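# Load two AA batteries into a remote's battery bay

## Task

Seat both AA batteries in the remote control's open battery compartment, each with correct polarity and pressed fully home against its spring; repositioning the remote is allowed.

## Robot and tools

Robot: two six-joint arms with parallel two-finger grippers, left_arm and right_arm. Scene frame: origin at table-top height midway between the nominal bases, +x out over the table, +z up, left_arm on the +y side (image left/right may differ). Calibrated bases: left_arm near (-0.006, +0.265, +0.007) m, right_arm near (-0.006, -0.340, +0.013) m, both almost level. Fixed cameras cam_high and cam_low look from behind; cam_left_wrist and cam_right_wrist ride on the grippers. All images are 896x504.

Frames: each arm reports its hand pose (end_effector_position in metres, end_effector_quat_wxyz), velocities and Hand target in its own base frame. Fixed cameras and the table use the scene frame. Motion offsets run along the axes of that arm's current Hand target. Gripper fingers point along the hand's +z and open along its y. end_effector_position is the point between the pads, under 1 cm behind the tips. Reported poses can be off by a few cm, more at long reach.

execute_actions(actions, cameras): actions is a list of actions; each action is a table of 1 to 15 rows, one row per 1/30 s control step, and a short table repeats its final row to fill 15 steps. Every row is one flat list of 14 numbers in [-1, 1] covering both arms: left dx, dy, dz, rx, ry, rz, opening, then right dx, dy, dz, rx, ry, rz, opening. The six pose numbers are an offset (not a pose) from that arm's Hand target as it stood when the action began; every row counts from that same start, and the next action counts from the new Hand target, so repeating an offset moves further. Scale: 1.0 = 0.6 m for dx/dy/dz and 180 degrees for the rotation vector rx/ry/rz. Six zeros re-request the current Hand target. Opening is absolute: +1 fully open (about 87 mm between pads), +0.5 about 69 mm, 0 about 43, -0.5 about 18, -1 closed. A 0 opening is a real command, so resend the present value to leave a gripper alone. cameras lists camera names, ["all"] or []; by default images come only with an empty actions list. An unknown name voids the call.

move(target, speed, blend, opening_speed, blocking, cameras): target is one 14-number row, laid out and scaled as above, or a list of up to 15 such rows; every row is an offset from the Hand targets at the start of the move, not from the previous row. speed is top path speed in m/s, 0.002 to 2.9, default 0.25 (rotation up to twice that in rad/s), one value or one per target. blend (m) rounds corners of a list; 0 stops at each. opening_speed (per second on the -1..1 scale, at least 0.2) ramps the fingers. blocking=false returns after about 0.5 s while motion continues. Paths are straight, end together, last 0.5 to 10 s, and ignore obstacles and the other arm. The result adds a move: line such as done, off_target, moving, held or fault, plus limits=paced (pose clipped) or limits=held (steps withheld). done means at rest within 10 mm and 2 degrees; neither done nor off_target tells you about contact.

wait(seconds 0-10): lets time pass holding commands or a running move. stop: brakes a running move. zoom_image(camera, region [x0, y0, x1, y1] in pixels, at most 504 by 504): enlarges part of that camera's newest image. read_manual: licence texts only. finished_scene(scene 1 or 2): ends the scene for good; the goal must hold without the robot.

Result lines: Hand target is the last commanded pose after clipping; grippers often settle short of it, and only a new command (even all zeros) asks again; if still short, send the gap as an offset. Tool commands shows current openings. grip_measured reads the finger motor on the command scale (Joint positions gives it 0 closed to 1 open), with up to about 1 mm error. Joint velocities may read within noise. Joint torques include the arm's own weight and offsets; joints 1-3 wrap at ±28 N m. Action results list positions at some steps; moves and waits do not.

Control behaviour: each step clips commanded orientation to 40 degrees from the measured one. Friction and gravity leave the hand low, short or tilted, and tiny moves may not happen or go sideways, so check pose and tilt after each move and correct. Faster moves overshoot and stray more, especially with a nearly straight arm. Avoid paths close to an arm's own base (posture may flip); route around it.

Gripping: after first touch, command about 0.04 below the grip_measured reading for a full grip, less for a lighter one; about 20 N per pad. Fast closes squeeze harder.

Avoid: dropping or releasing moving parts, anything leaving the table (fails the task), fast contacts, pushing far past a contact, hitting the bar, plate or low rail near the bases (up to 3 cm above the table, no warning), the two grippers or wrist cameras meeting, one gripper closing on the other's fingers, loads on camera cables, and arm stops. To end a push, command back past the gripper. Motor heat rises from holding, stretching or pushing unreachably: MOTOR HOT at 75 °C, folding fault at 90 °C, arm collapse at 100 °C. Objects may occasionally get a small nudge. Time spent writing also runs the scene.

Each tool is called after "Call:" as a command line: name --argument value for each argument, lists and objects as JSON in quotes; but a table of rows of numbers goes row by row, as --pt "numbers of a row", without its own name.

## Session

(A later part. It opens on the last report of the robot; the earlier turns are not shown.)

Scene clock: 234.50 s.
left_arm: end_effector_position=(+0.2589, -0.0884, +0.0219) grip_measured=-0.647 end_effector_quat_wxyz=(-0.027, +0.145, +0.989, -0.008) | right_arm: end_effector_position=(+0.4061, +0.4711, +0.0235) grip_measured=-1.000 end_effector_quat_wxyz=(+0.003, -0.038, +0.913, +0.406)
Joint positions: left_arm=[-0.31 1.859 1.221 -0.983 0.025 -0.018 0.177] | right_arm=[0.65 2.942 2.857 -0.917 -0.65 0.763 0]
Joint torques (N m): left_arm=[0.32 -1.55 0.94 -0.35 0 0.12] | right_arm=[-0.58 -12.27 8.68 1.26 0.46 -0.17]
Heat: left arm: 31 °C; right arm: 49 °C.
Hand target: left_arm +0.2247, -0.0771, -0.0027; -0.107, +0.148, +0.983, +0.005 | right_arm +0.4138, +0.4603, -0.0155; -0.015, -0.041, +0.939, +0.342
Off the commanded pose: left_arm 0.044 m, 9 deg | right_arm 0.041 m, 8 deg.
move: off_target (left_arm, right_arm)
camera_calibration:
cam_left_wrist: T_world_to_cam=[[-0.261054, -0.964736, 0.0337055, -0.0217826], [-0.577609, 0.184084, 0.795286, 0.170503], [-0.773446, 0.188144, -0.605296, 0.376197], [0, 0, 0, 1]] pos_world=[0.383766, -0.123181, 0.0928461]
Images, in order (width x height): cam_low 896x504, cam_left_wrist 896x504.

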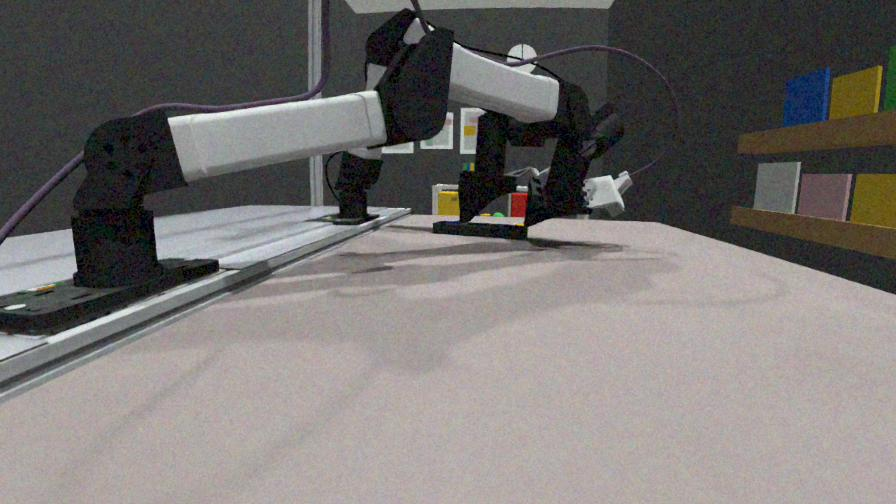

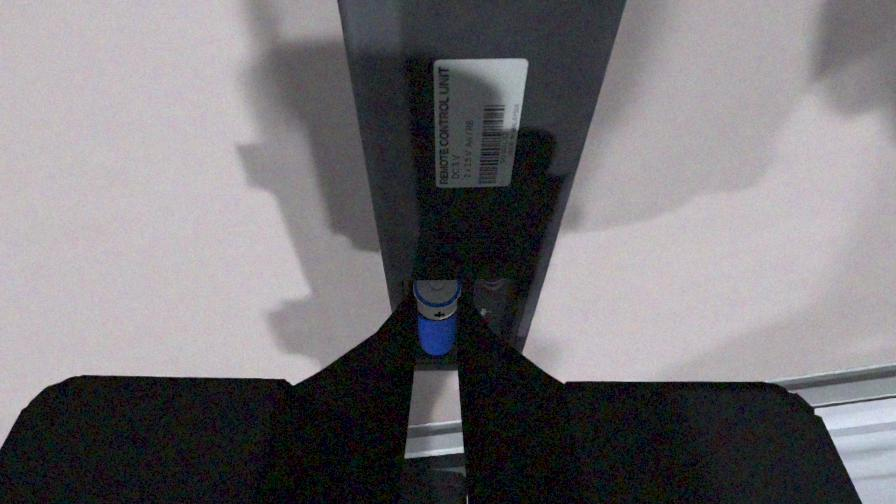

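Call:
move --target '[-0.06,0,0.0,0,-0.04,0,-0.75,0,0,0,0,0,0,-1]' --speed 0.06

Call:
move --target '[0,0,-0.01,0,0,0,-0.5,0,0,0,0,0,0,-1]' --opening_speed 0.4 --cameras '["cam_low","cam_left_wrist"]'

Call:
zoom_image --camera "cam_low" --region '[430, 200, 550, 245]'

Call:
zoom_image --camera "cam_left_wrist" --region '[340, 180, 560, 400]'

Scene clock: 235.90 s.
left_arm: end_effector_position=(+0.2621, -0.0894, +0.0222) grip_measured=-0.647 end_effector_quat_wxyz=(-0.021, +0.145, +0.989, -0.009) | right_arm: end_effector_position=(+0.4061, +0.4711, +0.0235) grip_measured=-1.000 end_effector_quat_wxyz=(+0.003, -0.038, +0.913, +0.406)
Joint positions: left_arm=[-0.31 1.86 1.226 -0.976 0.025 -0.018 0.177] | right_arm=[0.65 2.942 2.857 -0.917 -0.65 0.763 0]
Joint torques (N m): left_arm=[0.31 -1.05 1.72 0.89 -0.02 0.1] | right_arm=[-0.58 -12.29 8.69 1.26 0.46 -0.17]
Heat: left arm: 31 °C; right arm: 49 °C.
Hand target: left_arm +0.2582, -0.0875, -0.0103; -0.045, +0.148, +0.988, -0.004 | right_arm +0.4138, +0.4603, -0.0155; -0.015, -0.041, +0.939, +0.342
Off the commanded pose: left_arm 0.033 m, 3 deg | right_arm 0.041 m, 8 deg.
move: off_target (left_arm, right_arm)

Scene clock: 236.73 s.
left_arm: end_effector_position=(+0.2620, -0.0914, +0.0226) grip_measured=-0.501 end_effector_quat_wxyz=(-0.023, +0.141, +0.990, -0.013) | right_arm: end_effector_position=(+0.4061, +0.4712, +0.0235) grip_measured=-1.000 end_effector_quat_wxyz=(+0.003, -0.038, +0.913, +0.406)
Joint positions: left_arm=[-0.31 1.862 1.23 -0.979 0.034 -0.026 0.25] | right_arm=[0.65 2.942 2.857 -0.916 -0.65 0.763 0]
Joint torques (N m): left_arm=[0.32 -1.63 2.8 0.7 -0.09 0.19] | right_arm=[-0.58 -12.26 8.69 1.26 0.46 -0.17]
Heat: left arm: 31 °C; right arm: 49 °C.
Hand target: left_arm +0.2589, -0.0875, -0.0043; -0.045, +0.148, +0.988, -0.004 | right_arm +0.4139, +0.4604, -0.0155; -0.015, -0.041, +0.939, +0.342
Off the commanded pose: left_arm 0.027 m, 3 deg | right_arm 0.041 m, 8 deg.
move: off_target (left_arm, right_arm)
camera_calibration:
cam_left_wrist: T_world_to_cam=[[-0.25353, -0.966372, 0.0429895, -0.0262257], [-0.584552, 0.188465, 0.789164, 0.174691], [-0.770728, 0.174947, -0.612676, 0.3778], [0, 0, 0, 1]] pos_world=[0.386648, -0.124362, 0.0947366]
Images, in order (width x height): cam_low 896x504, cam_left_wrist 896x504.

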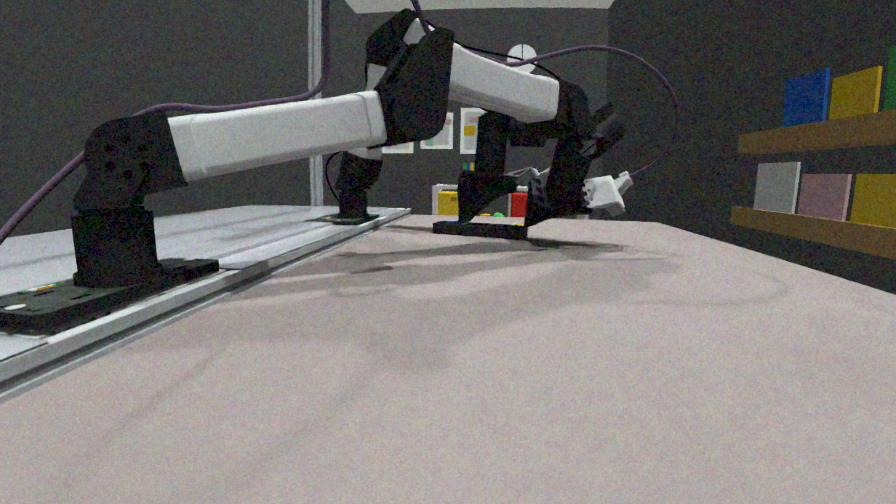

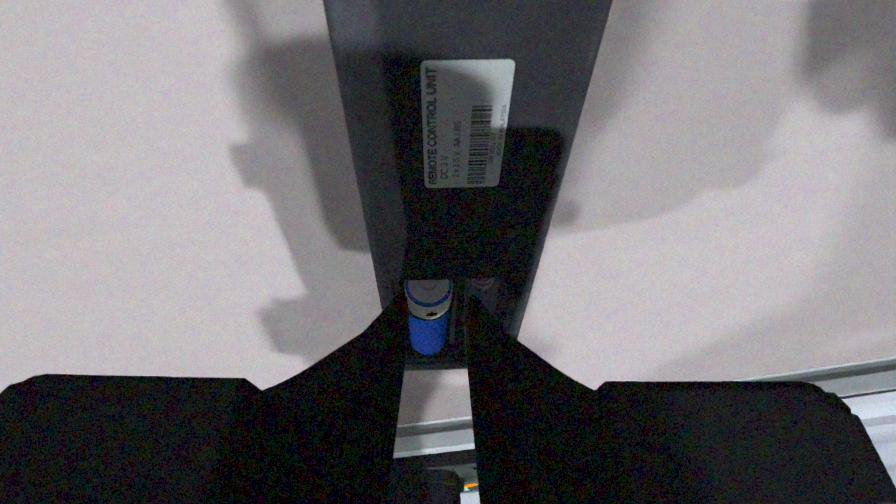

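Scaled by 4.200 from the camera's 896x504 image, which has a finer 1280x720 frame.

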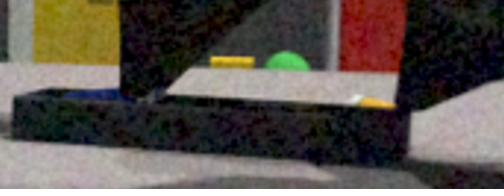

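Scaled by 2.291 from the camera's 896x504 image, which has a finer 1280x720 frame.

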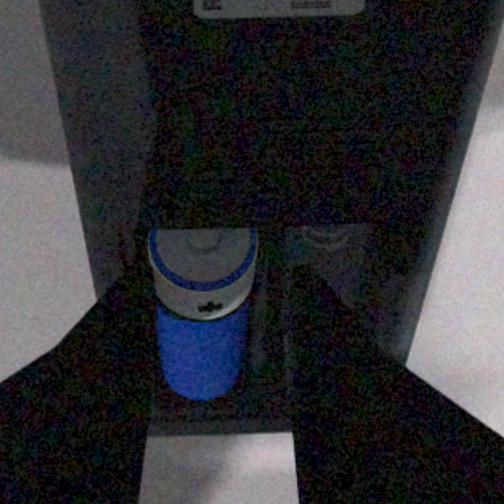

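Battery stays! Lift, then look, then press on it.

Call:
move --target '[0.0,0,-0.1,0,0,0,-0.4,0,0,0,0,0,0,-1]' --speed 0.1 --cameras '["cam_low","cam_left_wrist"]'

Call:
zoom_image --camera "cam_low" --region '[430, 200, 550, 245]'

Call:
zoom_image --camera "cam_left_wrist" --region '[340, 230, 560, 450]'

Scene clock: 238.10 s.
left_arm: end_effector_position=(+0.2557, -0.0862, +0.0476) grip_measured=-0.400 end_effector_quat_wxyz=(-0.058, +0.144, +0.988, -0.003) | right_arm: end_effector_position=(+0.4061, +0.4712, +0.0235) grip_measured=-1.000 end_effector_quat_wxyz=(+0.003, -0.038, +0.913, +0.406)
Joint positions: left_arm=[-0.307 1.874 1.332 -1.144 0.024 -0.016 0.3] | right_arm=[0.65 2.942 2.857 -0.916 -0.65 0.763 0]
Joint torques (N m): left_arm=[0.46 -7.12 9.21 -0.13 -0.01 0.11] | right_arm=[-0.58 -12.26 8.69 1.26 0.46 -0.17]
Heat: left arm: 31 °C; right arm: 49 °C.
Hand target: left_arm +0.2642, -0.0878, +0.0555; -0.045, +0.148, +0.988, -0.004 | right_arm +0.4139, +0.4604, -0.0155; -0.015, -0.041, +0.939, +0.342
Off the commanded pose: left_arm 0.012 m, 2 deg | right_arm 0.041 m, 8 deg.
move: off_target (left_arm, right_arm)
camera_calibration:
cam_left_wrist: T_world_to_cam=[[-0.259208, -0.965359, 0.0298673, -0.0217504], [-0.528174, 0.167575, 0.832437, 0.132], [-0.808606, 0.2, -0.553314, 0.396405], [0, 0, 0, 1]] pos_world=[0.384616, -0.122398, 0.110105]
Images, in order (width x height): cam_low 896x504, cam_left_wrist 896x504.

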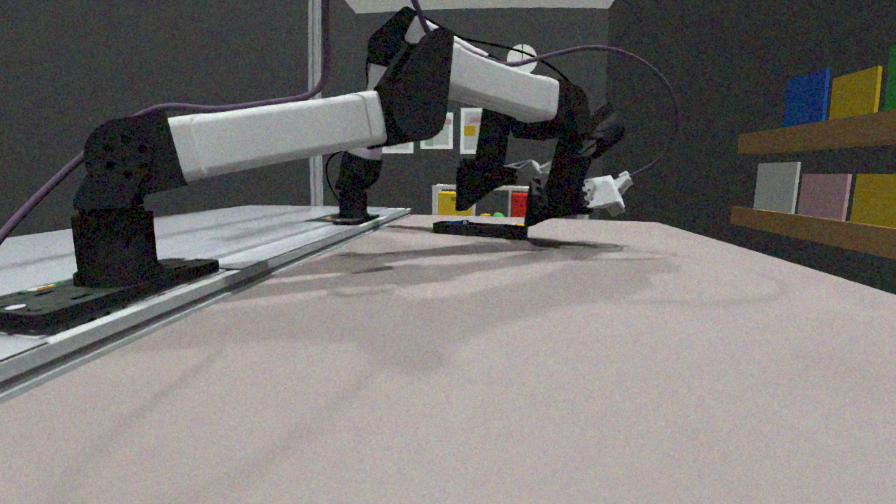

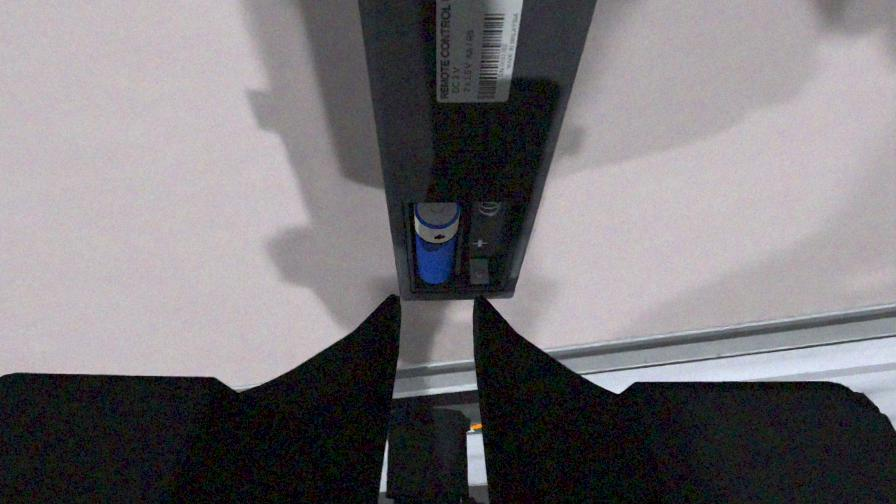

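Scaled by 4.200 from the camera's 896x504 image, which has a finer 1280x720 frame.

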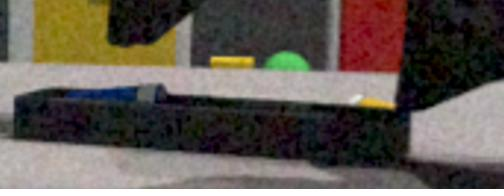

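Scaled by 2.291 from the camera's 896x504 image, which has a finer 1280x720 frame.

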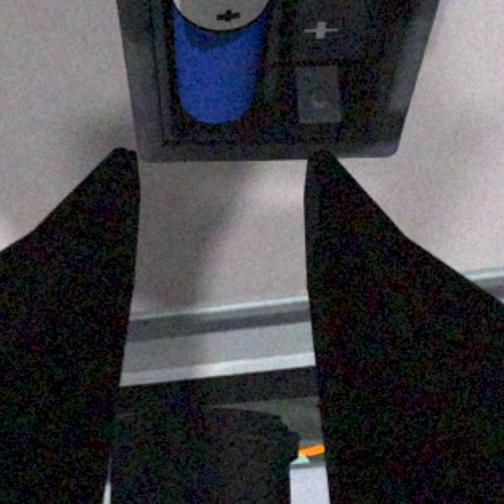

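Call:
move --pt "-0.02 0 0 0 -0.02 0 -1 0 0 0 0 0 0 -1" --pt "-0.018 0 0.035 0 -0.02 0 -1 0 0 0 0 0 0 -1" --speed 0.1 --cameras '["cam_low","cam_left_wrist"]'

Call:
zoom_image --camera "cam_low" --region '[430, 200, 550, 245]'

Call:
zoom_image --camera "cam_left_wrist" --region '[340, 180, 560, 400]'

Scene clock: 239.83 s.
left_arm: end_effector_position=(+0.2700, -0.0886, +0.0359) grip_measured=-1.000 end_effector_quat_wxyz=(-0.024, +0.142, +0.990, -0.005) | right_arm: end_effector_position=(+0.4061, +0.4711, +0.0235) grip_measured=-1.000 end_effector_quat_wxyz=(+0.003, -0.038, +0.913, +0.406)
Joint positions: left_arm=[-0.304 1.874 1.301 -1.044 0.017 -0.018 0] | right_arm=[0.65 2.942 2.857 -0.917 -0.65 0.763 0]
Joint torques (N m): left_arm=[0.08 -7.3 4.74 0.44 0.04 0.11] | right_arm=[-0.58 -12.27 8.69 1.26 0.46 -0.17]
Heat: left arm: 31 °C; right arm: 49 °C.
Hand target: left_arm +0.2725, -0.0908, +0.0336; -0.014, +0.148, +0.989, -0.009 | right_arm +0.4138, +0.4603, -0.0155; -0.015, -0.041, +0.939, +0.342
Off the commanded pose: left_arm 0.004 m, 1 deg | right_arm 0.041 m, 8 deg.
move: off_target (right_arm)
camera_calibration:
cam_left_wrist: T_world_to_cam=[[-0.25567, -0.966407, 0.02628, -0.0208936], [-0.583622, 0.175959, 0.792732, 0.166737], [-0.770726, 0.18734, -0.609004, 0.392594], [0, 0, 0, 1]] pos_world=[0.394552, -0.123079, 0.107463]
Images, in order (width x height): cam_low 896x504, cam_left_wrist 896x504.

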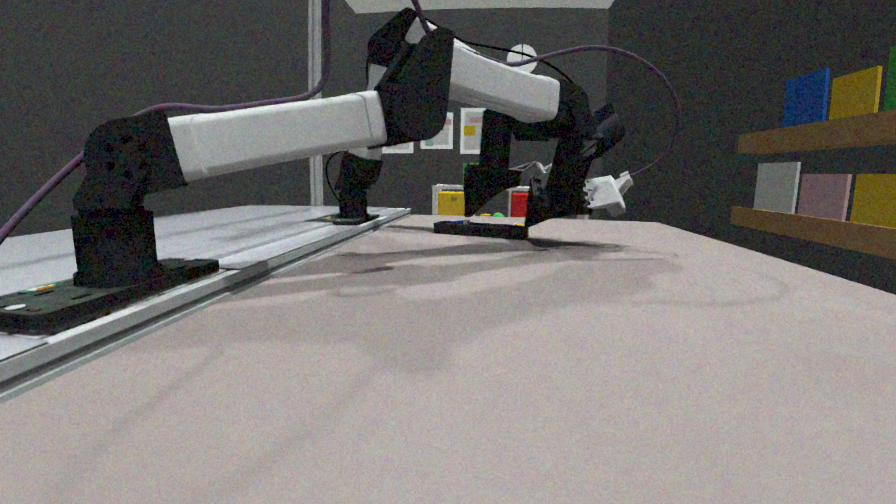

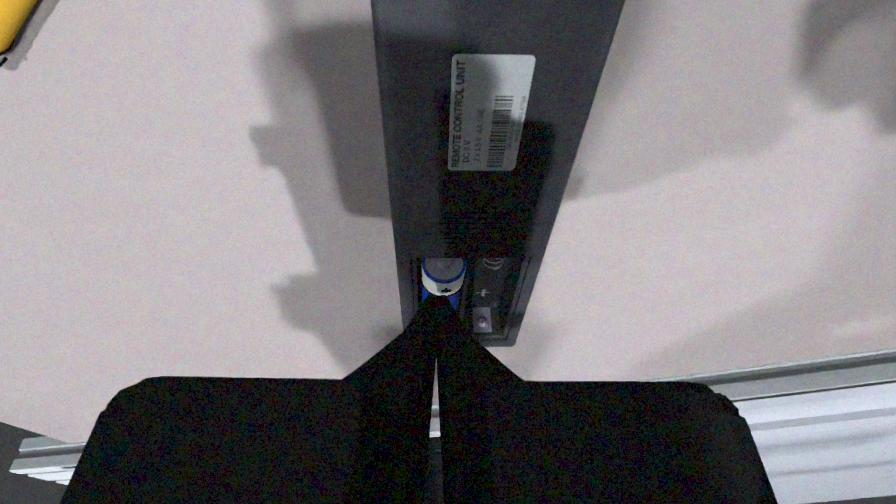

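Scaled by 4.200 from the camera's 896x504 image, which has a finer 1280x720 frame.

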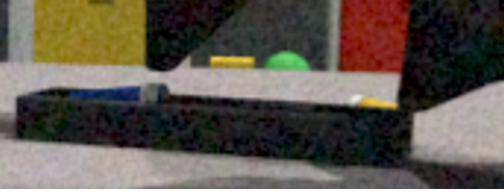

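Scaled by 2.291 from the camera's 896x504 image, which has a finer 1280x720 frame.

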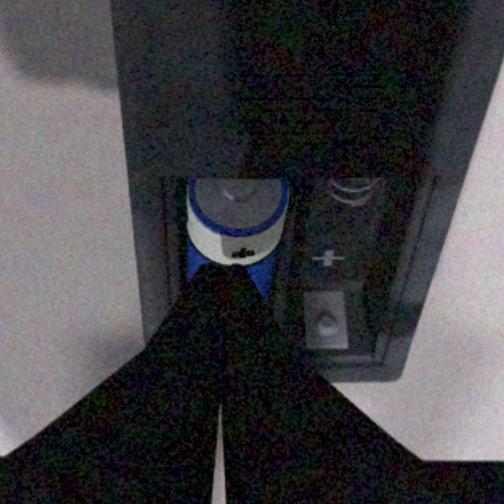

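Call:
move --pt "-0.004 -0.003 0.032 0 0 0 -1 0 0 0 0 0 0 -1" --speed 0.06 --cameras '["cam_low","cam_left_wrist"]'

Call:
zoom_image --camera "cam_low" --region '[430, 200, 550, 245]'

Call:
zoom_image --camera "cam_left_wrist" --region '[340, 180, 560, 400]'

Scene clock: 240.63 s.
left_arm: end_effector_position=(+0.2714, -0.0889, +0.0295) grip_measured=-1.000 end_effector_quat_wxyz=(-0.017, +0.142, +0.990, -0.006) | right_arm: end_effector_position=(+0.4061, +0.4711, +0.0235) grip_measured=-1.000 end_effector_quat_wxyz=(+0.003, -0.038, +0.913, +0.406)
Joint positions: left_arm=[-0.304 1.874 1.277 -1.006 0.017 -0.018 0] | right_arm=[0.65 2.942 2.857 -0.917 -0.65 0.763 0]
Joint torques (N m): left_arm=[-0.4 -4.88 3.44 0.8 0.05 0.04] | right_arm=[-0.59 -12.27 8.69 1.26 0.46 -0.17]
Heat: left arm: 31 °C; right arm: 49 °C.
Hand target: left_arm +0.2738, -0.0936, +0.0145; -0.014, +0.148, +0.989, -0.009 | right_arm +0.4138, +0.4603, -0.0155; -0.015, -0.041, +0.939, +0.342
Off the commanded pose: left_arm 0.016 m, 1 deg | right_arm 0.041 m, 8 deg.
move: off_target (left_arm, right_arm)
camera_calibration:
cam_left_wrist: T_world_to_cam=[[-0.255718, -0.966387, 0.0265426, -0.0206502], [-0.594446, 0.178831, 0.783999, 0.176187], [-0.762393, 0.184705, -0.620195, 0.387708], [0, 0, 0, 1]] pos_world=[0.395039, -0.123075, 0.102872]
Images, in order (width x height): cam_low 896x504, cam_left_wrist 896x504.

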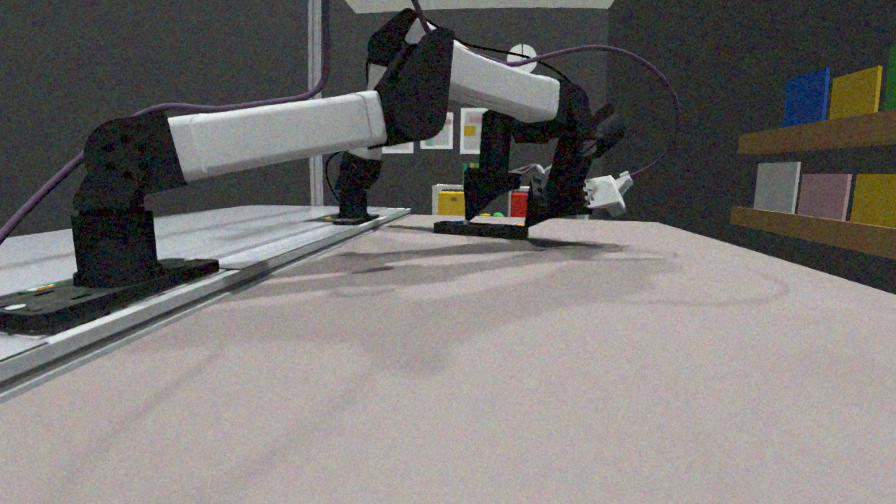

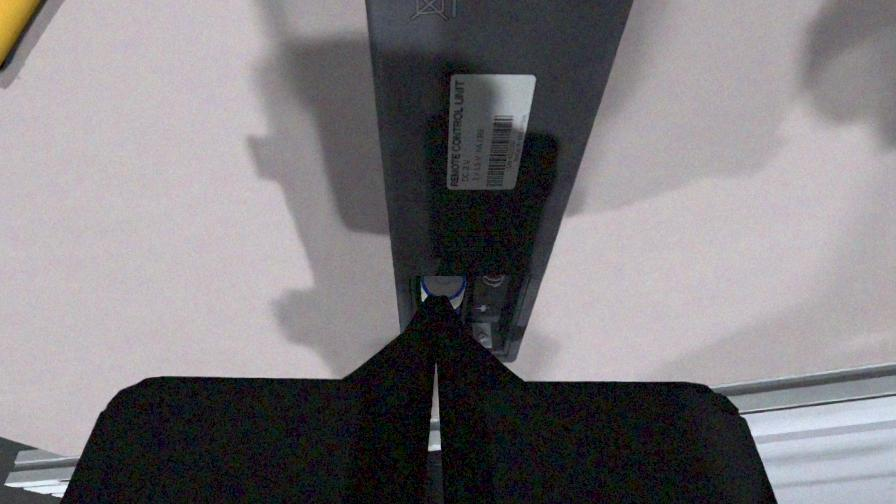

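Scaled by 4.200 from the camera's 896x504 image, which has a finer 1280x720 frame.

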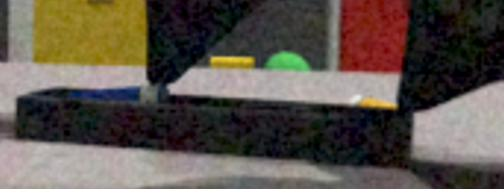

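Scaled by 2.291 from the camera's 896x504 image, which has a finer 1280x720 frame.

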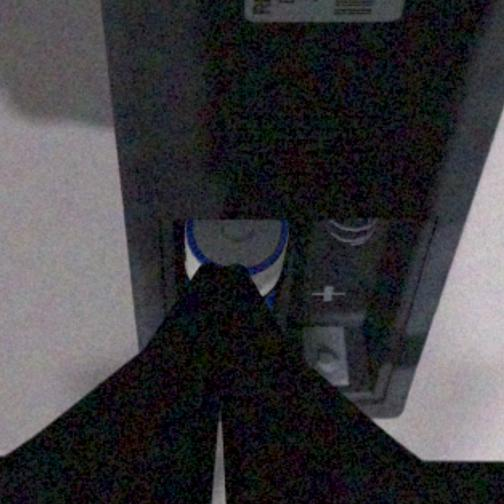

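Call:
move --pt "-0.012 -0.0 0.025 0 0 0 -1 0 0 0 0 0 0 -1" --speed 0.06

Call:
move --pt "0.0 -0.0 -0.14 0 0 0 -0.4 0 0 0 0 0 0 -1" --speed 0.15 --cameras '["cam_low","cam_left_wrist"]'

Call:
zoom_image --camera "cam_low" --region '[430, 200, 550, 245]'

Call:
zoom_image --camera "cam_left_wrist" --region '[340, 100, 560, 320]'

Scene clock: 241.47 s.
left_arm: end_effector_position=(+0.2717, -0.0911, +0.0225) grip_measured=-1.000 end_effector_quat_wxyz=(-0.022, +0.143, +0.989, -0.009) | right_arm: end_effector_position=(+0.4061, +0.4712, +0.0235) grip_measured=-1.000 end_effector_quat_wxyz=(+0.003, -0.038, +0.913, +0.406)
Joint positions: left_arm=[-0.305 1.895 1.274 -0.99 0.025 -0.018 0] | right_arm=[0.65 2.942 2.857 -0.916 -0.65 0.763 0]
Joint torques (N m): left_arm=[-0.34 -3.23 3.54 1.12 -0.03 0.03] | right_arm=[-0.58 -12.27 8.69 1.26 0.46 -0.17]
Heat: left arm: 31 °C; right arm: 49 °C.
Hand target: left_arm +0.2802, -0.0958, -0.0007; -0.014, +0.148, +0.989, -0.009 | right_arm +0.4138, +0.4603, -0.0155; -0.015, -0.041, +0.939, +0.342
Off the commanded pose: left_arm 0.025 m, 1 deg | right_arm 0.041 m, 8 deg.
move: off_target (left_arm, right_arm)

Scene clock: 242.83 s.
left_arm: end_effector_position=(+0.2755, -0.0908, +0.0677) grip_measured=-0.400 end_effector_quat_wxyz=(-0.039, +0.142, +0.989, -0.002) | right_arm: end_effector_position=(+0.4065, +0.4712, +0.0234) grip_measured=-1.000 end_effector_quat_wxyz=(+0.004, -0.038, +0.913, +0.406)
Joint positions: left_arm=[-0.305 1.892 1.45 -1.204 0.017 -0.02 0.3] | right_arm=[0.65 2.942 2.857 -0.915 -0.649 0.763 0]
Joint torques (N m): left_arm=[0.05 -9.51 9.18 -0.04 0.05 0.11] | right_arm=[-0.58 -12.27 8.68 1.25 0.44 -0.17]
Heat: left arm: 32 °C; right arm: 49 °C.
Hand target: left_arm +0.2828, -0.0947, +0.0832; -0.014, +0.148, +0.989, -0.009 | right_arm +0.4138, +0.4604, -0.0155; -0.015, -0.041, +0.939, +0.342
Off the commanded pose: left_arm 0.018 m, 3 deg | right_arm 0.041 m, 8 deg.
move: off_target (left_arm, right_arm)
camera_calibration:
cam_left_wrist: T_world_to_cam=[[-0.254632, -0.96673, 0.0243983, -0.0226172], [-0.560738, 0.168157, 0.810738, 0.136981], [-0.787868, 0.192758, -0.584901, 0.420152], [0, 0, 0, 1]] pos_world=[0.402076, -0.125887, 0.135244]
Images, in order (width x height): cam_low 896x504, cam_left_wrist 896x504.

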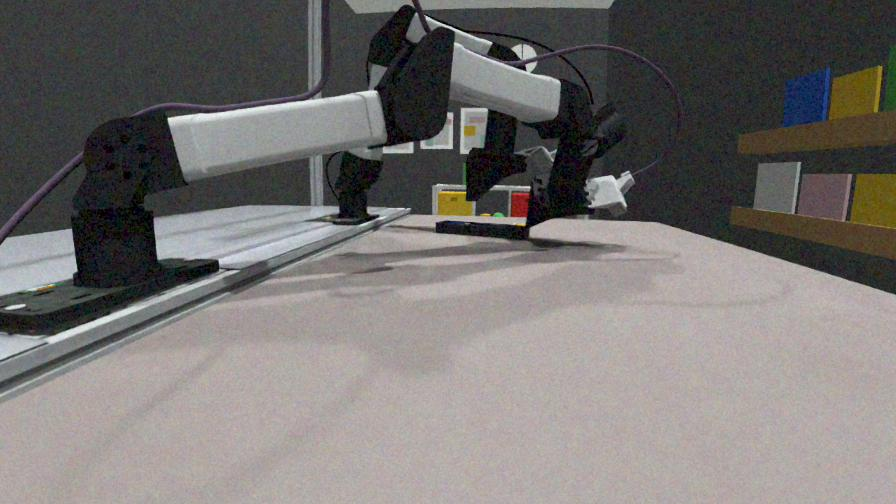

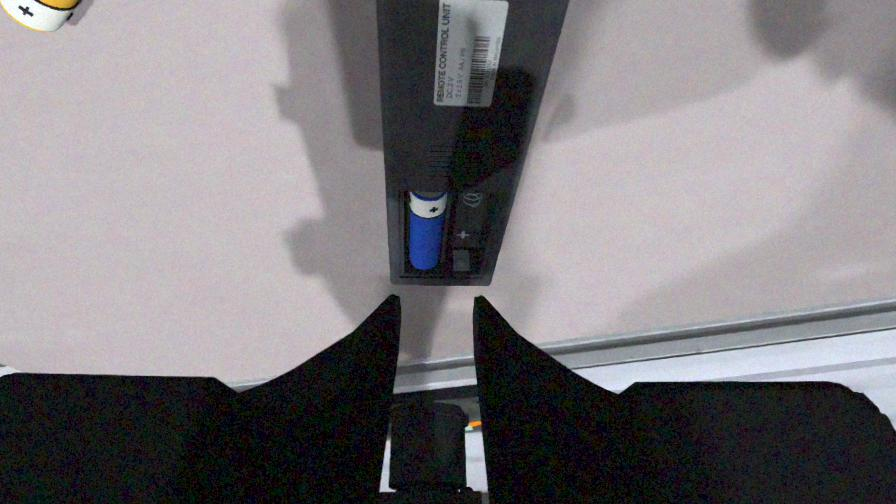

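Scaled by 4.200 from the camera's 896x504 image, which has a finer 1280x720 frame.

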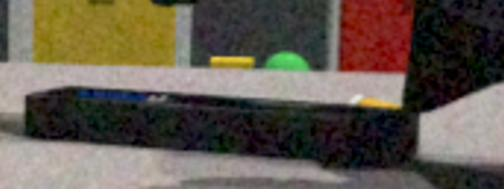

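Scaled by 2.291 from the camera's 896x504 image, which has a finer 1280x720 frame.

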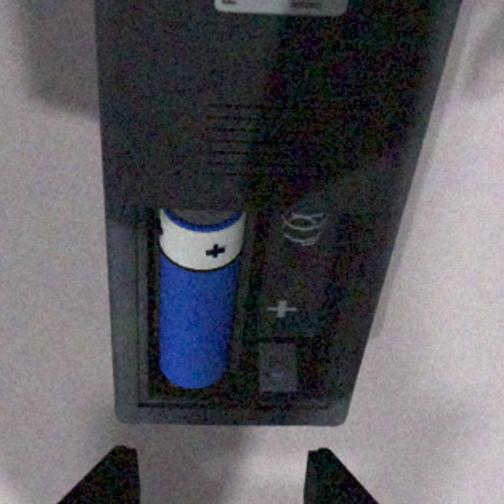

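Call:
move --pt "0 0 0 0 0 0 -0.4 0 0.08 -0.095 0 0 0 -1" --pt "0 0 -0.08 0 0 0 -0.4 0 -0.003 -0.307 0 0 0 -1" --speed 0.2

Scene clock: 246.00 s.
left_arm: end_effector_position=(+0.2784, -0.0915, +0.1134) grip_measured=-0.400 end_effector_quat_wxyz=(-0.043, +0.143, +0.989, -0.002) | right_arm: end_effector_position=(+0.4268, +0.3392, +0.0879) grip_measured=-1.000 end_effector_quat_wxyz=(-0.012, -0.012, +0.941, +0.337)
Joint positions: left_arm=[-0.305 1.892 1.63 -1.394 0.017 -0.017 0.3] | right_arm=[0.45 2.764 2.857 -1.353 -0.625 0.525 0]
Joint torques (N m): left_arm=[0.27 -9.92 9.63 -0.06 0.04 0.11] | right_arm=[0.01 -20.86 8.58 0.86 -0.47 -0.01]
Heat: left arm: 32 °C; right arm: 51 °C.
Hand target: left_arm +0.2842, -0.0941, +0.1311; -0.014, +0.148, +0.989, -0.009 | right_arm +0.4244, +0.3409, +0.1245; -0.015, -0.041, +0.939, +0.342
Off the commanded pose: left_arm 0.019 m, 4 deg | right_arm 0.037 m, 3 deg.
elbow stopped short (right arm): the move would have taken joint 3 (elbow) straighter than the controller allows.
move: off_target (left_arm, right_arm)

Call:
move --target '[-0.114,0.146,0.02,0,0,0.298,-0.2,0,0,0,0,0,0,-1]' --speed 0.25 --cameras '["cam_left_wrist","cam_high"]'

Scene clock: 248.80 s.
left_arm: end_effector_position=(+0.3685, -0.0311, +0.1125) grip_measured=-0.200 end_effector_quat_wxyz=(-0.013, +0.576, +0.817, -0.015) | right_arm: end_effector_position=(+0.4266, +0.3391, +0.0878) grip_measured=-1.000 end_effector_quat_wxyz=(-0.013, -0.013, +0.941, +0.337)
Joint positions: left_arm=[-0.174 2.07 1.895 -1.432 0.017 1.055 0.4] | right_arm=[0.45 2.764 2.857 -1.354 -0.625 0.524 0]
Joint torques (N m): left_arm=[0.68 -7.17 9.72 -0.02 0.06 0.11] | right_arm=[-0.01 -20.88 8.58 0.89 -0.47 -0.04]
Heat: left arm: 32 °C; right arm: 54 °C.
Hand target: left_arm +0.3748, -0.0305, +0.1155; -0.008, +0.578, +0.816, -0.014 | right_arm +0.4244, +0.3409, +0.1245; -0.015, -0.041, +0.939, +0.342
Off the commanded pose: left_arm 0.007 m, 1 deg | right_arm 0.037 m, 3 deg.
elbow stopped short (right arm): the move would have taken joint 3 (elbow) straighter than the controller allows.
move: off_target (right_arm)
camera_calibration:
cam_left_wrist: T_world_to_cam=[[-0.931831, -0.359236, 0.0513851, 0.323147], [-0.194225, 0.613315, 0.765585, 0.026684], [-0.306541, 0.703416, -0.641279, 0.353015], [0, 0, 0, 1]] pos_world=[0.414514, -0.148596, 0.189348]
Images, in order (width x height): cam_high 896x504, cam_left_wrist 896x504.

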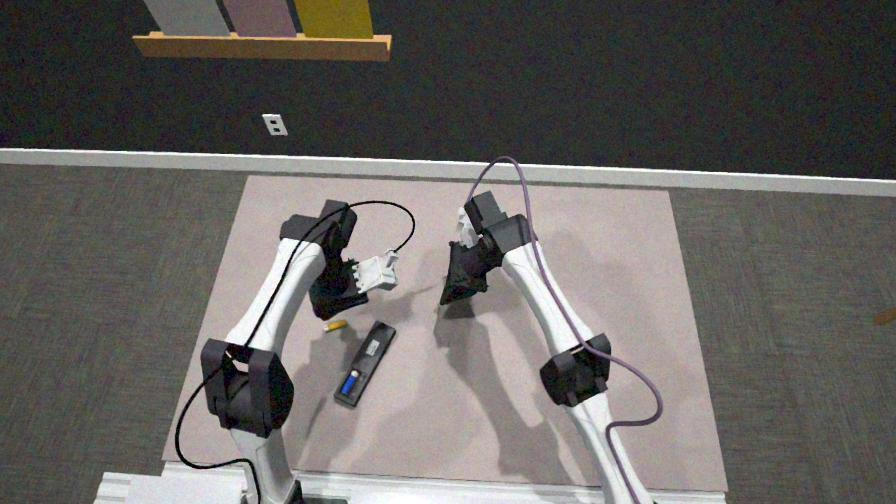

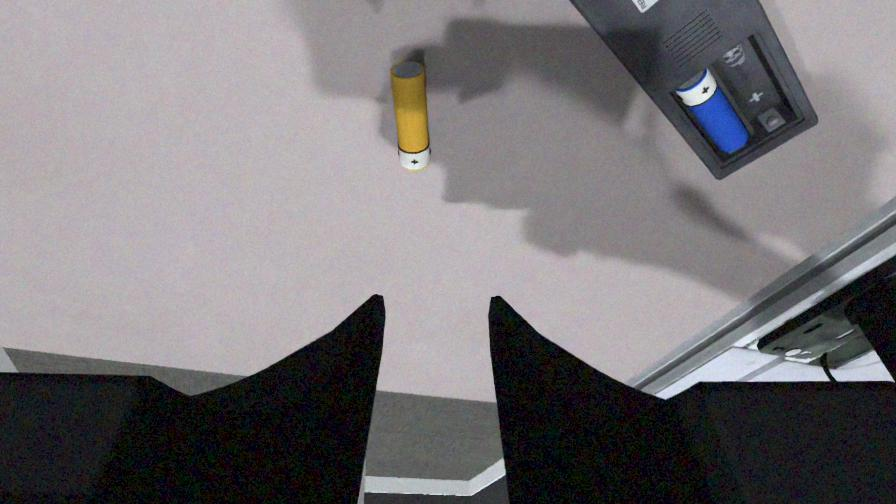

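Call:
move --target '[0.0175,0.0055,0.125,0,0,-0.012,-0.3,0,0,0,0,0,0,-1]' --speed 0.2 --cameras '["cam_left_wrist"]'

Scene clock: 251.23 s.
left_arm: end_effector_position=(+0.3715, -0.0215, +0.0456) grip_measured=-0.300 end_effector_quat_wxyz=(-0.008, +0.566, +0.825, -0.014) | right_arm: end_effector_position=(+0.4266, +0.3391, +0.0878) grip_measured=-1.000 end_effector_quat_wxyz=(-0.013, -0.013, +0.941, +0.337)
Joint positions: left_arm=[-0.147 2.087 1.655 -1.166 0.017 1.055 0.35] | right_arm=[0.45 2.764 2.857 -1.354 -0.625 0.524 0]
Joint torques (N m): left_arm=[0.58 -7.8 5.31 0.29 0.05 -0.02] | right_arm=[0.01 -20.88 8.57 0.89 -0.47 -0.04]
Heat: left arm: 32 °C; right arm: 55 °C.
Hand target: left_arm +0.3721, -0.0205, +0.0404; -0.008, +0.563, +0.827, -0.014 | right_arm +0.4244, +0.3409, +0.1245; -0.015, -0.041, +0.939, +0.342
Off the commanded pose: left_arm 0.005 m, 0 deg | right_arm 0.037 m, 3 deg.
elbow stopped short (right arm): the move would have taken joint 3 (elbow) straighter than the controller allows.
move: off_target (right_arm)
camera_calibration:
cam_left_wrist: T_world_to_cam=[[-0.922538, -0.383517, 0.0428786, 0.329124], [-0.217819, 0.609207, 0.76251, 0.0813582], [-0.318557, 0.694105, -0.645554, 0.308751], [0, 0, 0, 1]] pos_world=[0.419705, -0.137645, 0.123166]
Images, in order (width x height): cam_left_wrist 896x504.

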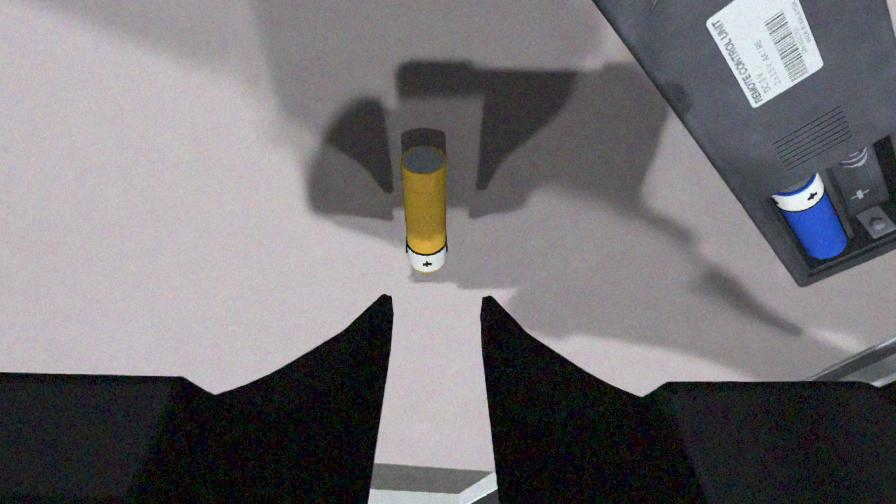

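Call:
move --target '[0.003,0.002,0.043,0,0.004,0,-0.3,0,0,0,0,0,0,-1]' --speed 0.1 --cameras '["cam_left_wrist"]'

Scene clock: 252.40 s.
left_arm: end_effector_position=(+0.3718, -0.0212, +0.0208) grip_measured=-0.300 end_effector_quat_wxyz=(-0.010, +0.566, +0.825, -0.013) | right_arm: end_effector_position=(+0.4266, +0.3391, +0.0878) grip_measured=-1.000 end_effector_quat_wxyz=(-0.013, -0.013, +0.941, +0.337)
Joint positions: left_arm=[-0.147 2.113 1.594 -1.081 0.015 1.055 0.35] | right_arm=[0.45 2.764 2.857 -1.354 -0.625 0.524 0]
Joint torques (N m): left_arm=[0.53 -7.65 5.15 0.28 -0.03 -0.03] | right_arm=[0.01 -20.88 8.58 0.89 -0.47 -0.04]
Heat: left arm: 32 °C; right arm: 56 °C.
Hand target: left_arm +0.3718, -0.0187, +0.0146; -0.014, +0.563, +0.827, -0.010 | right_arm +0.4244, +0.3409, +0.1245; -0.015, -0.041, +0.939, +0.342
Off the commanded pose: left_arm 0.007 m, 1 deg | right_arm 0.037 m, 3 deg.
elbow stopped short (right arm): the move would have taken joint 3 (elbow) straighter than the controller allows.
move: off_target (right_arm)
camera_calibration:
cam_left_wrist: T_world_to_cam=[[-0.922456, -0.383578, 0.0440757, 0.330541], [-0.216212, 0.607765, 0.764116, 0.0995186], [-0.319886, 0.695334, -0.643571, 0.293169], [0, 0, 0, 1]] pos_world=[0.420207, -0.137547, 0.0980625]
Images, in order (width x height): cam_left_wrist 896x504.

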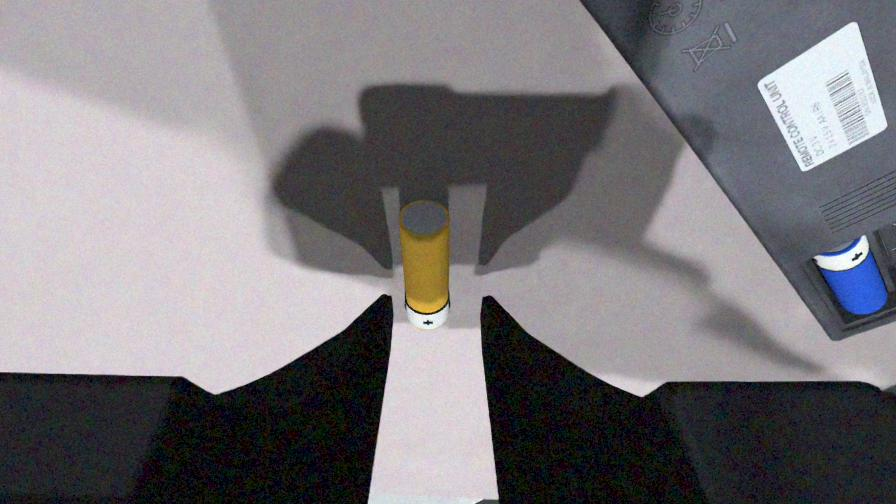

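Call:
move --target '[-0.008,0.002,0.006,0,0,0,-0.3,0,0,0,0,0,0,-1]' --speed 0.1

Call:
move --target '[0,0,0,0,0,0,-0.75,0,0,0,0,0,0,-1]' --opening_speed 0.6 --cameras '["cam_left_wrist"]'

Scene clock: 253.20 s.
left_arm: end_effector_position=(+0.3717, -0.0213, +0.0155) grip_measured=-0.300 end_effector_quat_wxyz=(-0.014, +0.563, +0.826, -0.015) | right_arm: end_effector_position=(+0.4266, +0.3391, +0.0878) grip_measured=-1.000 end_effector_quat_wxyz=(-0.013, -0.013, +0.941, +0.337)
Joint positions: left_arm=[-0.147 2.128 1.594 -1.075 0.015 1.05 0.35] | right_arm=[0.45 2.764 2.857 -1.354 -0.625 0.524 0]
Joint torques (N m): left_arm=[-0.14 -7.51 6.15 0.28 -0.02 -0.07] | right_arm=[0.02 -20.88 8.57 0.89 -0.47 -0.04]
Heat: left arm: 32 °C; right arm: 57 °C.
Hand target: left_arm +0.3746, -0.0228, +0.0109; -0.014, +0.563, +0.827, -0.010 | right_arm +0.4244, +0.3409, +0.1245; -0.015, -0.041, +0.939, +0.342
Off the commanded pose: left_arm 0.006 m, 1 deg | right_arm 0.037 m, 3 deg.
elbow stopped short (right arm): the move would have taken joint 3 (elbow) straighter than the controller allows.
move: off_target (right_arm)

Scene clock: 254.17 s.
left_arm: end_effector_position=(+0.3718, -0.0213, +0.0155) grip_measured=-0.651 end_effector_quat_wxyz=(-0.014, +0.563, +0.826, -0.015) | right_arm: end_effector_position=(+0.4266, +0.3391, +0.0878) grip_measured=-1.000 end_effector_quat_wxyz=(-0.013, -0.013, +0.941, +0.337)
Joint positions: left_arm=[-0.147 2.128 1.594 -1.074 0.015 1.049 0.174] | right_arm=[0.45 2.764 2.857 -1.354 -0.625 0.524 0]
Joint torques (N m): left_arm=[-0.14 -7.5 6.15 0.27 -0.03 -0.07] | right_arm=[0.01 -20.88 8.58 0.89 -0.47 -0.04]
Heat: left arm: 32 °C; right arm: 57 °C.
Hand target: left_arm +0.3745, -0.0228, +0.0109; -0.014, +0.562, +0.827, -0.011 | right_arm +0.4244, +0.3409, +0.1245; -0.015, -0.041, +0.939, +0.342
Off the commanded pose: left_arm 0.006 m, 1 deg | right_arm 0.037 m, 3 deg.
elbow stopped short (right arm): the move would have taken joint 3 (elbow) straighter than the controller allows.
move: off_target (right_arm)
camera_calibration:
cam_left_wrist: T_world_to_cam=[[-0.919743, -0.38923, 0.0507185, 0.329516], [-0.213808, 0.60515, 0.766863, 0.102628], [-0.329178, 0.694474, -0.639803, 0.293155], [0, 0, 0, 1]] pos_world=[0.421513, -0.137436, 0.0921475]
Images, in order (width x height): cam_left_wrist 896x504.

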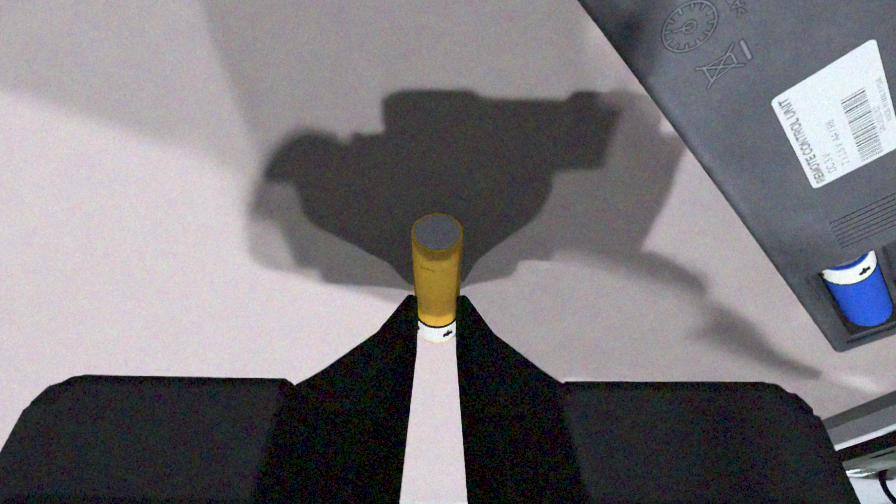

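Call:
move --target '[0,0,0,0,0,0,-0.4,0,0,0,0,0,0,-1]'

Call:
move --pt "0 0 -0.016 0 0 0 -0.4 0 0 0 0 0 0 -1" --pt "0 0 -0.006 0 0 0 -0.4 0 0 0 0 0 0 -1" --speed 0.1

Scene clock: 254.80 s.
left_arm: end_effector_position=(+0.3719, -0.0213, +0.0155) grip_measured=-0.400 end_effector_quat_wxyz=(-0.013, +0.563, +0.826, -0.015) | right_arm: end_effector_position=(+0.4266, +0.3391, +0.0878) grip_measured=-1.000 end_effector_quat_wxyz=(-0.013, -0.013, +0.941, +0.337)
Joint positions: left_arm=[-0.147 2.128 1.594 -1.074 0.015 1.049 0.3] | right_arm=[0.45 2.764 2.857 -1.354 -0.625 0.524 0]
Joint torques (N m): left_arm=[-0.13 -7.53 6.15 0.26 -0.02 -0.06] | right_arm=[-0.01 -20.88 8.57 0.89 -0.47 -0.04]
Heat: left arm: 32 °C; right arm: 58 °C.
Hand target: left_arm +0.3746, -0.0228, +0.0109; -0.014, +0.562, +0.827, -0.010 | right_arm +0.4244, +0.3409, +0.1245; -0.015, -0.041, +0.939, +0.342
Off the commanded pose: left_arm 0.005 m, 0 deg | right_arm 0.037 m, 3 deg.
elbow stopped short (right arm): the move would have taken joint 3 (elbow) straighter than the controller allows.
move: off_target (right_arm)

Scene clock: 255.80 s.
left_arm: end_effector_position=(+0.3702, -0.0211, +0.0157) grip_measured=-0.400 end_effector_quat_wxyz=(-0.016, +0.563, +0.826, -0.016) | right_arm: end_effector_position=(+0.4266, +0.3391, +0.0878) grip_measured=-1.000 end_effector_quat_wxyz=(-0.013, -0.013, +0.941, +0.337)
Joint positions: left_arm=[-0.147 2.128 1.594 -1.081 0.015 1.049 0.3] | right_arm=[0.45 2.764 2.857 -1.354 -0.625 0.524 0]
Joint torques (N m): left_arm=[-0.16 -7.79 6.98 0.19 -0.02 -0.07] | right_arm=[0.02 -20.89 8.58 0.89 -0.47 -0.04]
Heat: left arm: 32 °C; right arm: 58 °C.
Hand target: left_arm +0.3747, -0.0228, +0.0145; -0.014, +0.562, +0.827, -0.010 | right_arm +0.4244, +0.3409, +0.1245; -0.015, -0.041, +0.939, +0.342
Off the commanded pose: left_arm 0.005 m, 1 deg | right_arm 0.037 m, 3 deg.
elbow stopped short (right arm): the move would have taken joint 3 (elbow) straighter than the controller allows.
move: off_target (right_arm)

Call:
move --pt "0 0 -0.03 0 0 0 -0.4 0 0 0 0 0 0 -1" --pt "0 0 0.001 0 0 0 -0.4 0 0 0 0 0 0 -1" --speed 0.1

Scene clock: 257.40 s.
left_arm: end_effector_position=(+0.3760, -0.0219, +0.0207) grip_measured=-0.400 end_effector_quat_wxyz=(-0.009, +0.563, +0.826, -0.013) | right_arm: end_effector_position=(+0.4266, +0.3391, +0.0878) grip_measured=-1.000 end_effector_quat_wxyz=(-0.013, -0.013, +0.941, +0.337)
Joint positions: left_arm=[-0.147 2.128 1.616 -1.086 0.015 1.049 0.3] | right_arm=[0.45 2.764 2.857 -1.354 -0.625 0.524 0]
Joint torques (N m): left_arm=[-0.16 -7.79 4.79 0.3 -0.02 -0.06] | right_arm=[0.01 -20.88 8.58 0.88 -0.46 -0.04]
Heat: left arm: 32 °C; right arm: 59 °C.
Hand target: left_arm +0.3747, -0.0227, +0.0140; -0.014, +0.562, +0.827, -0.011 | right_arm +0.4244, +0.3409, +0.1245; -0.015, -0.041, +0.939, +0.342
Off the commanded pose: left_arm 0.007 m, 1 deg | right_arm 0.037 m, 3 deg.
elbow stopped short (right arm): the move would have taken joint 3 (elbow) straighter than the controller allows.
move: off_target (right_arm)

Call:
move --target '[0,0,0.005,0,0,0,-0.4,0,0,0,0,0,0,-1]' --speed 0.1

Call:
move --target '[0,0,0,0,0,0,-0.75,0,0,0,0,0,0,-1]' --opening_speed 0.6 --cameras '["cam_left_wrist"]'

Scene clock: 258.27 s.
left_arm: end_effector_position=(+0.3757, -0.0219, +0.0183) grip_measured=-0.400 end_effector_quat_wxyz=(-0.008, +0.563, +0.826, -0.012) | right_arm: end_effector_position=(+0.4266, +0.3391, +0.0878) grip_measured=-1.000 end_effector_quat_wxyz=(-0.013, -0.013, +0.941, +0.337)
Joint positions: left_arm=[-0.147 2.128 1.607 -1.075 0.015 1.049 0.3] | right_arm=[0.45 2.764 2.857 -1.354 -0.625 0.524 0]
Joint torques (N m): left_arm=[-0.14 -7.56 4.98 0.31 -0.03 -0.06] | right_arm=[-0.01 -20.88 8.58 0.89 -0.47 -0.04]
Heat: left arm: 32 °C; right arm: 60 °C.
Hand target: left_arm +0.3746, -0.0228, +0.0109; -0.014, +0.563, +0.827, -0.010 | right_arm +0.4244, +0.3409, +0.1245; -0.015, -0.041, +0.939, +0.342
Off the commanded pose: left_arm 0.007 m, 1 deg | right_arm 0.037 m, 3 deg.
elbow stopped short (right arm): the move would have taken joint 3 (elbow) straighter than the controller allows.
move: off_target (right_arm)

Scene clock: 259.17 s.
left_arm: end_effector_position=(+0.3759, -0.0212, +0.0184) grip_measured=-0.748 end_effector_quat_wxyz=(-0.009, +0.563, +0.826, -0.010) | right_arm: end_effector_position=(+0.4266, +0.3391, +0.0878) grip_measured=-1.000 end_effector_quat_wxyz=(-0.013, -0.013, +0.941, +0.337)
Joint positions: left_arm=[-0.147 2.128 1.607 -1.075 0.011 1.049 0.126] | right_arm=[0.45 2.764 2.857 -1.354 -0.625 0.524 0]
Joint torques (N m): left_arm=[-0.16 -7.54 4.97 0.29 0.01 -0.07] | right_arm=[0.01 -20.88 8.58 0.89 -0.46 -0.04]
Heat: left arm: 32 °C; right arm: 60 °C.
Hand target: left_arm +0.3746, -0.0227, +0.0110; -0.014, +0.563, +0.827, -0.010 | right_arm +0.4244, +0.3409, +0.1245; -0.015, -0.041, +0.939, +0.342
Off the commanded pose: left_arm 0.008 m, 1 deg | right_arm 0.037 m, 3 deg.
elbow stopped short (right arm): the move would have taken joint 3 (elbow) straighter than the controller allows.
move: off_target (right_arm)
camera_calibration:
cam_left_wrist: T_world_to_cam=[[-0.92021, -0.389577, 0.0379932, 0.333606], [-0.22394, 0.603589, 0.7652, 0.105068], [-0.321037, 0.695637, -0.64267, 0.293379], [0, 0, 0, 1]] pos_world=[0.424702, -0.137538, 0.0954724]
Images, in order (width x height): cam_left_wrist 896x504.

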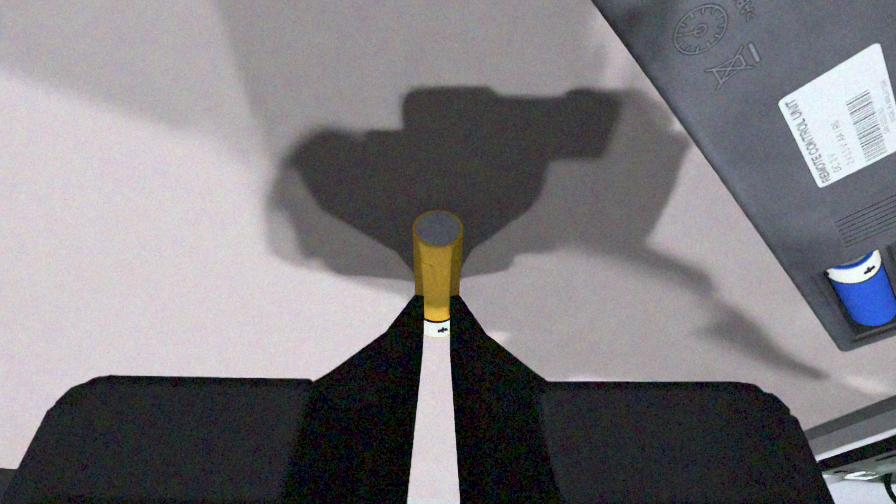

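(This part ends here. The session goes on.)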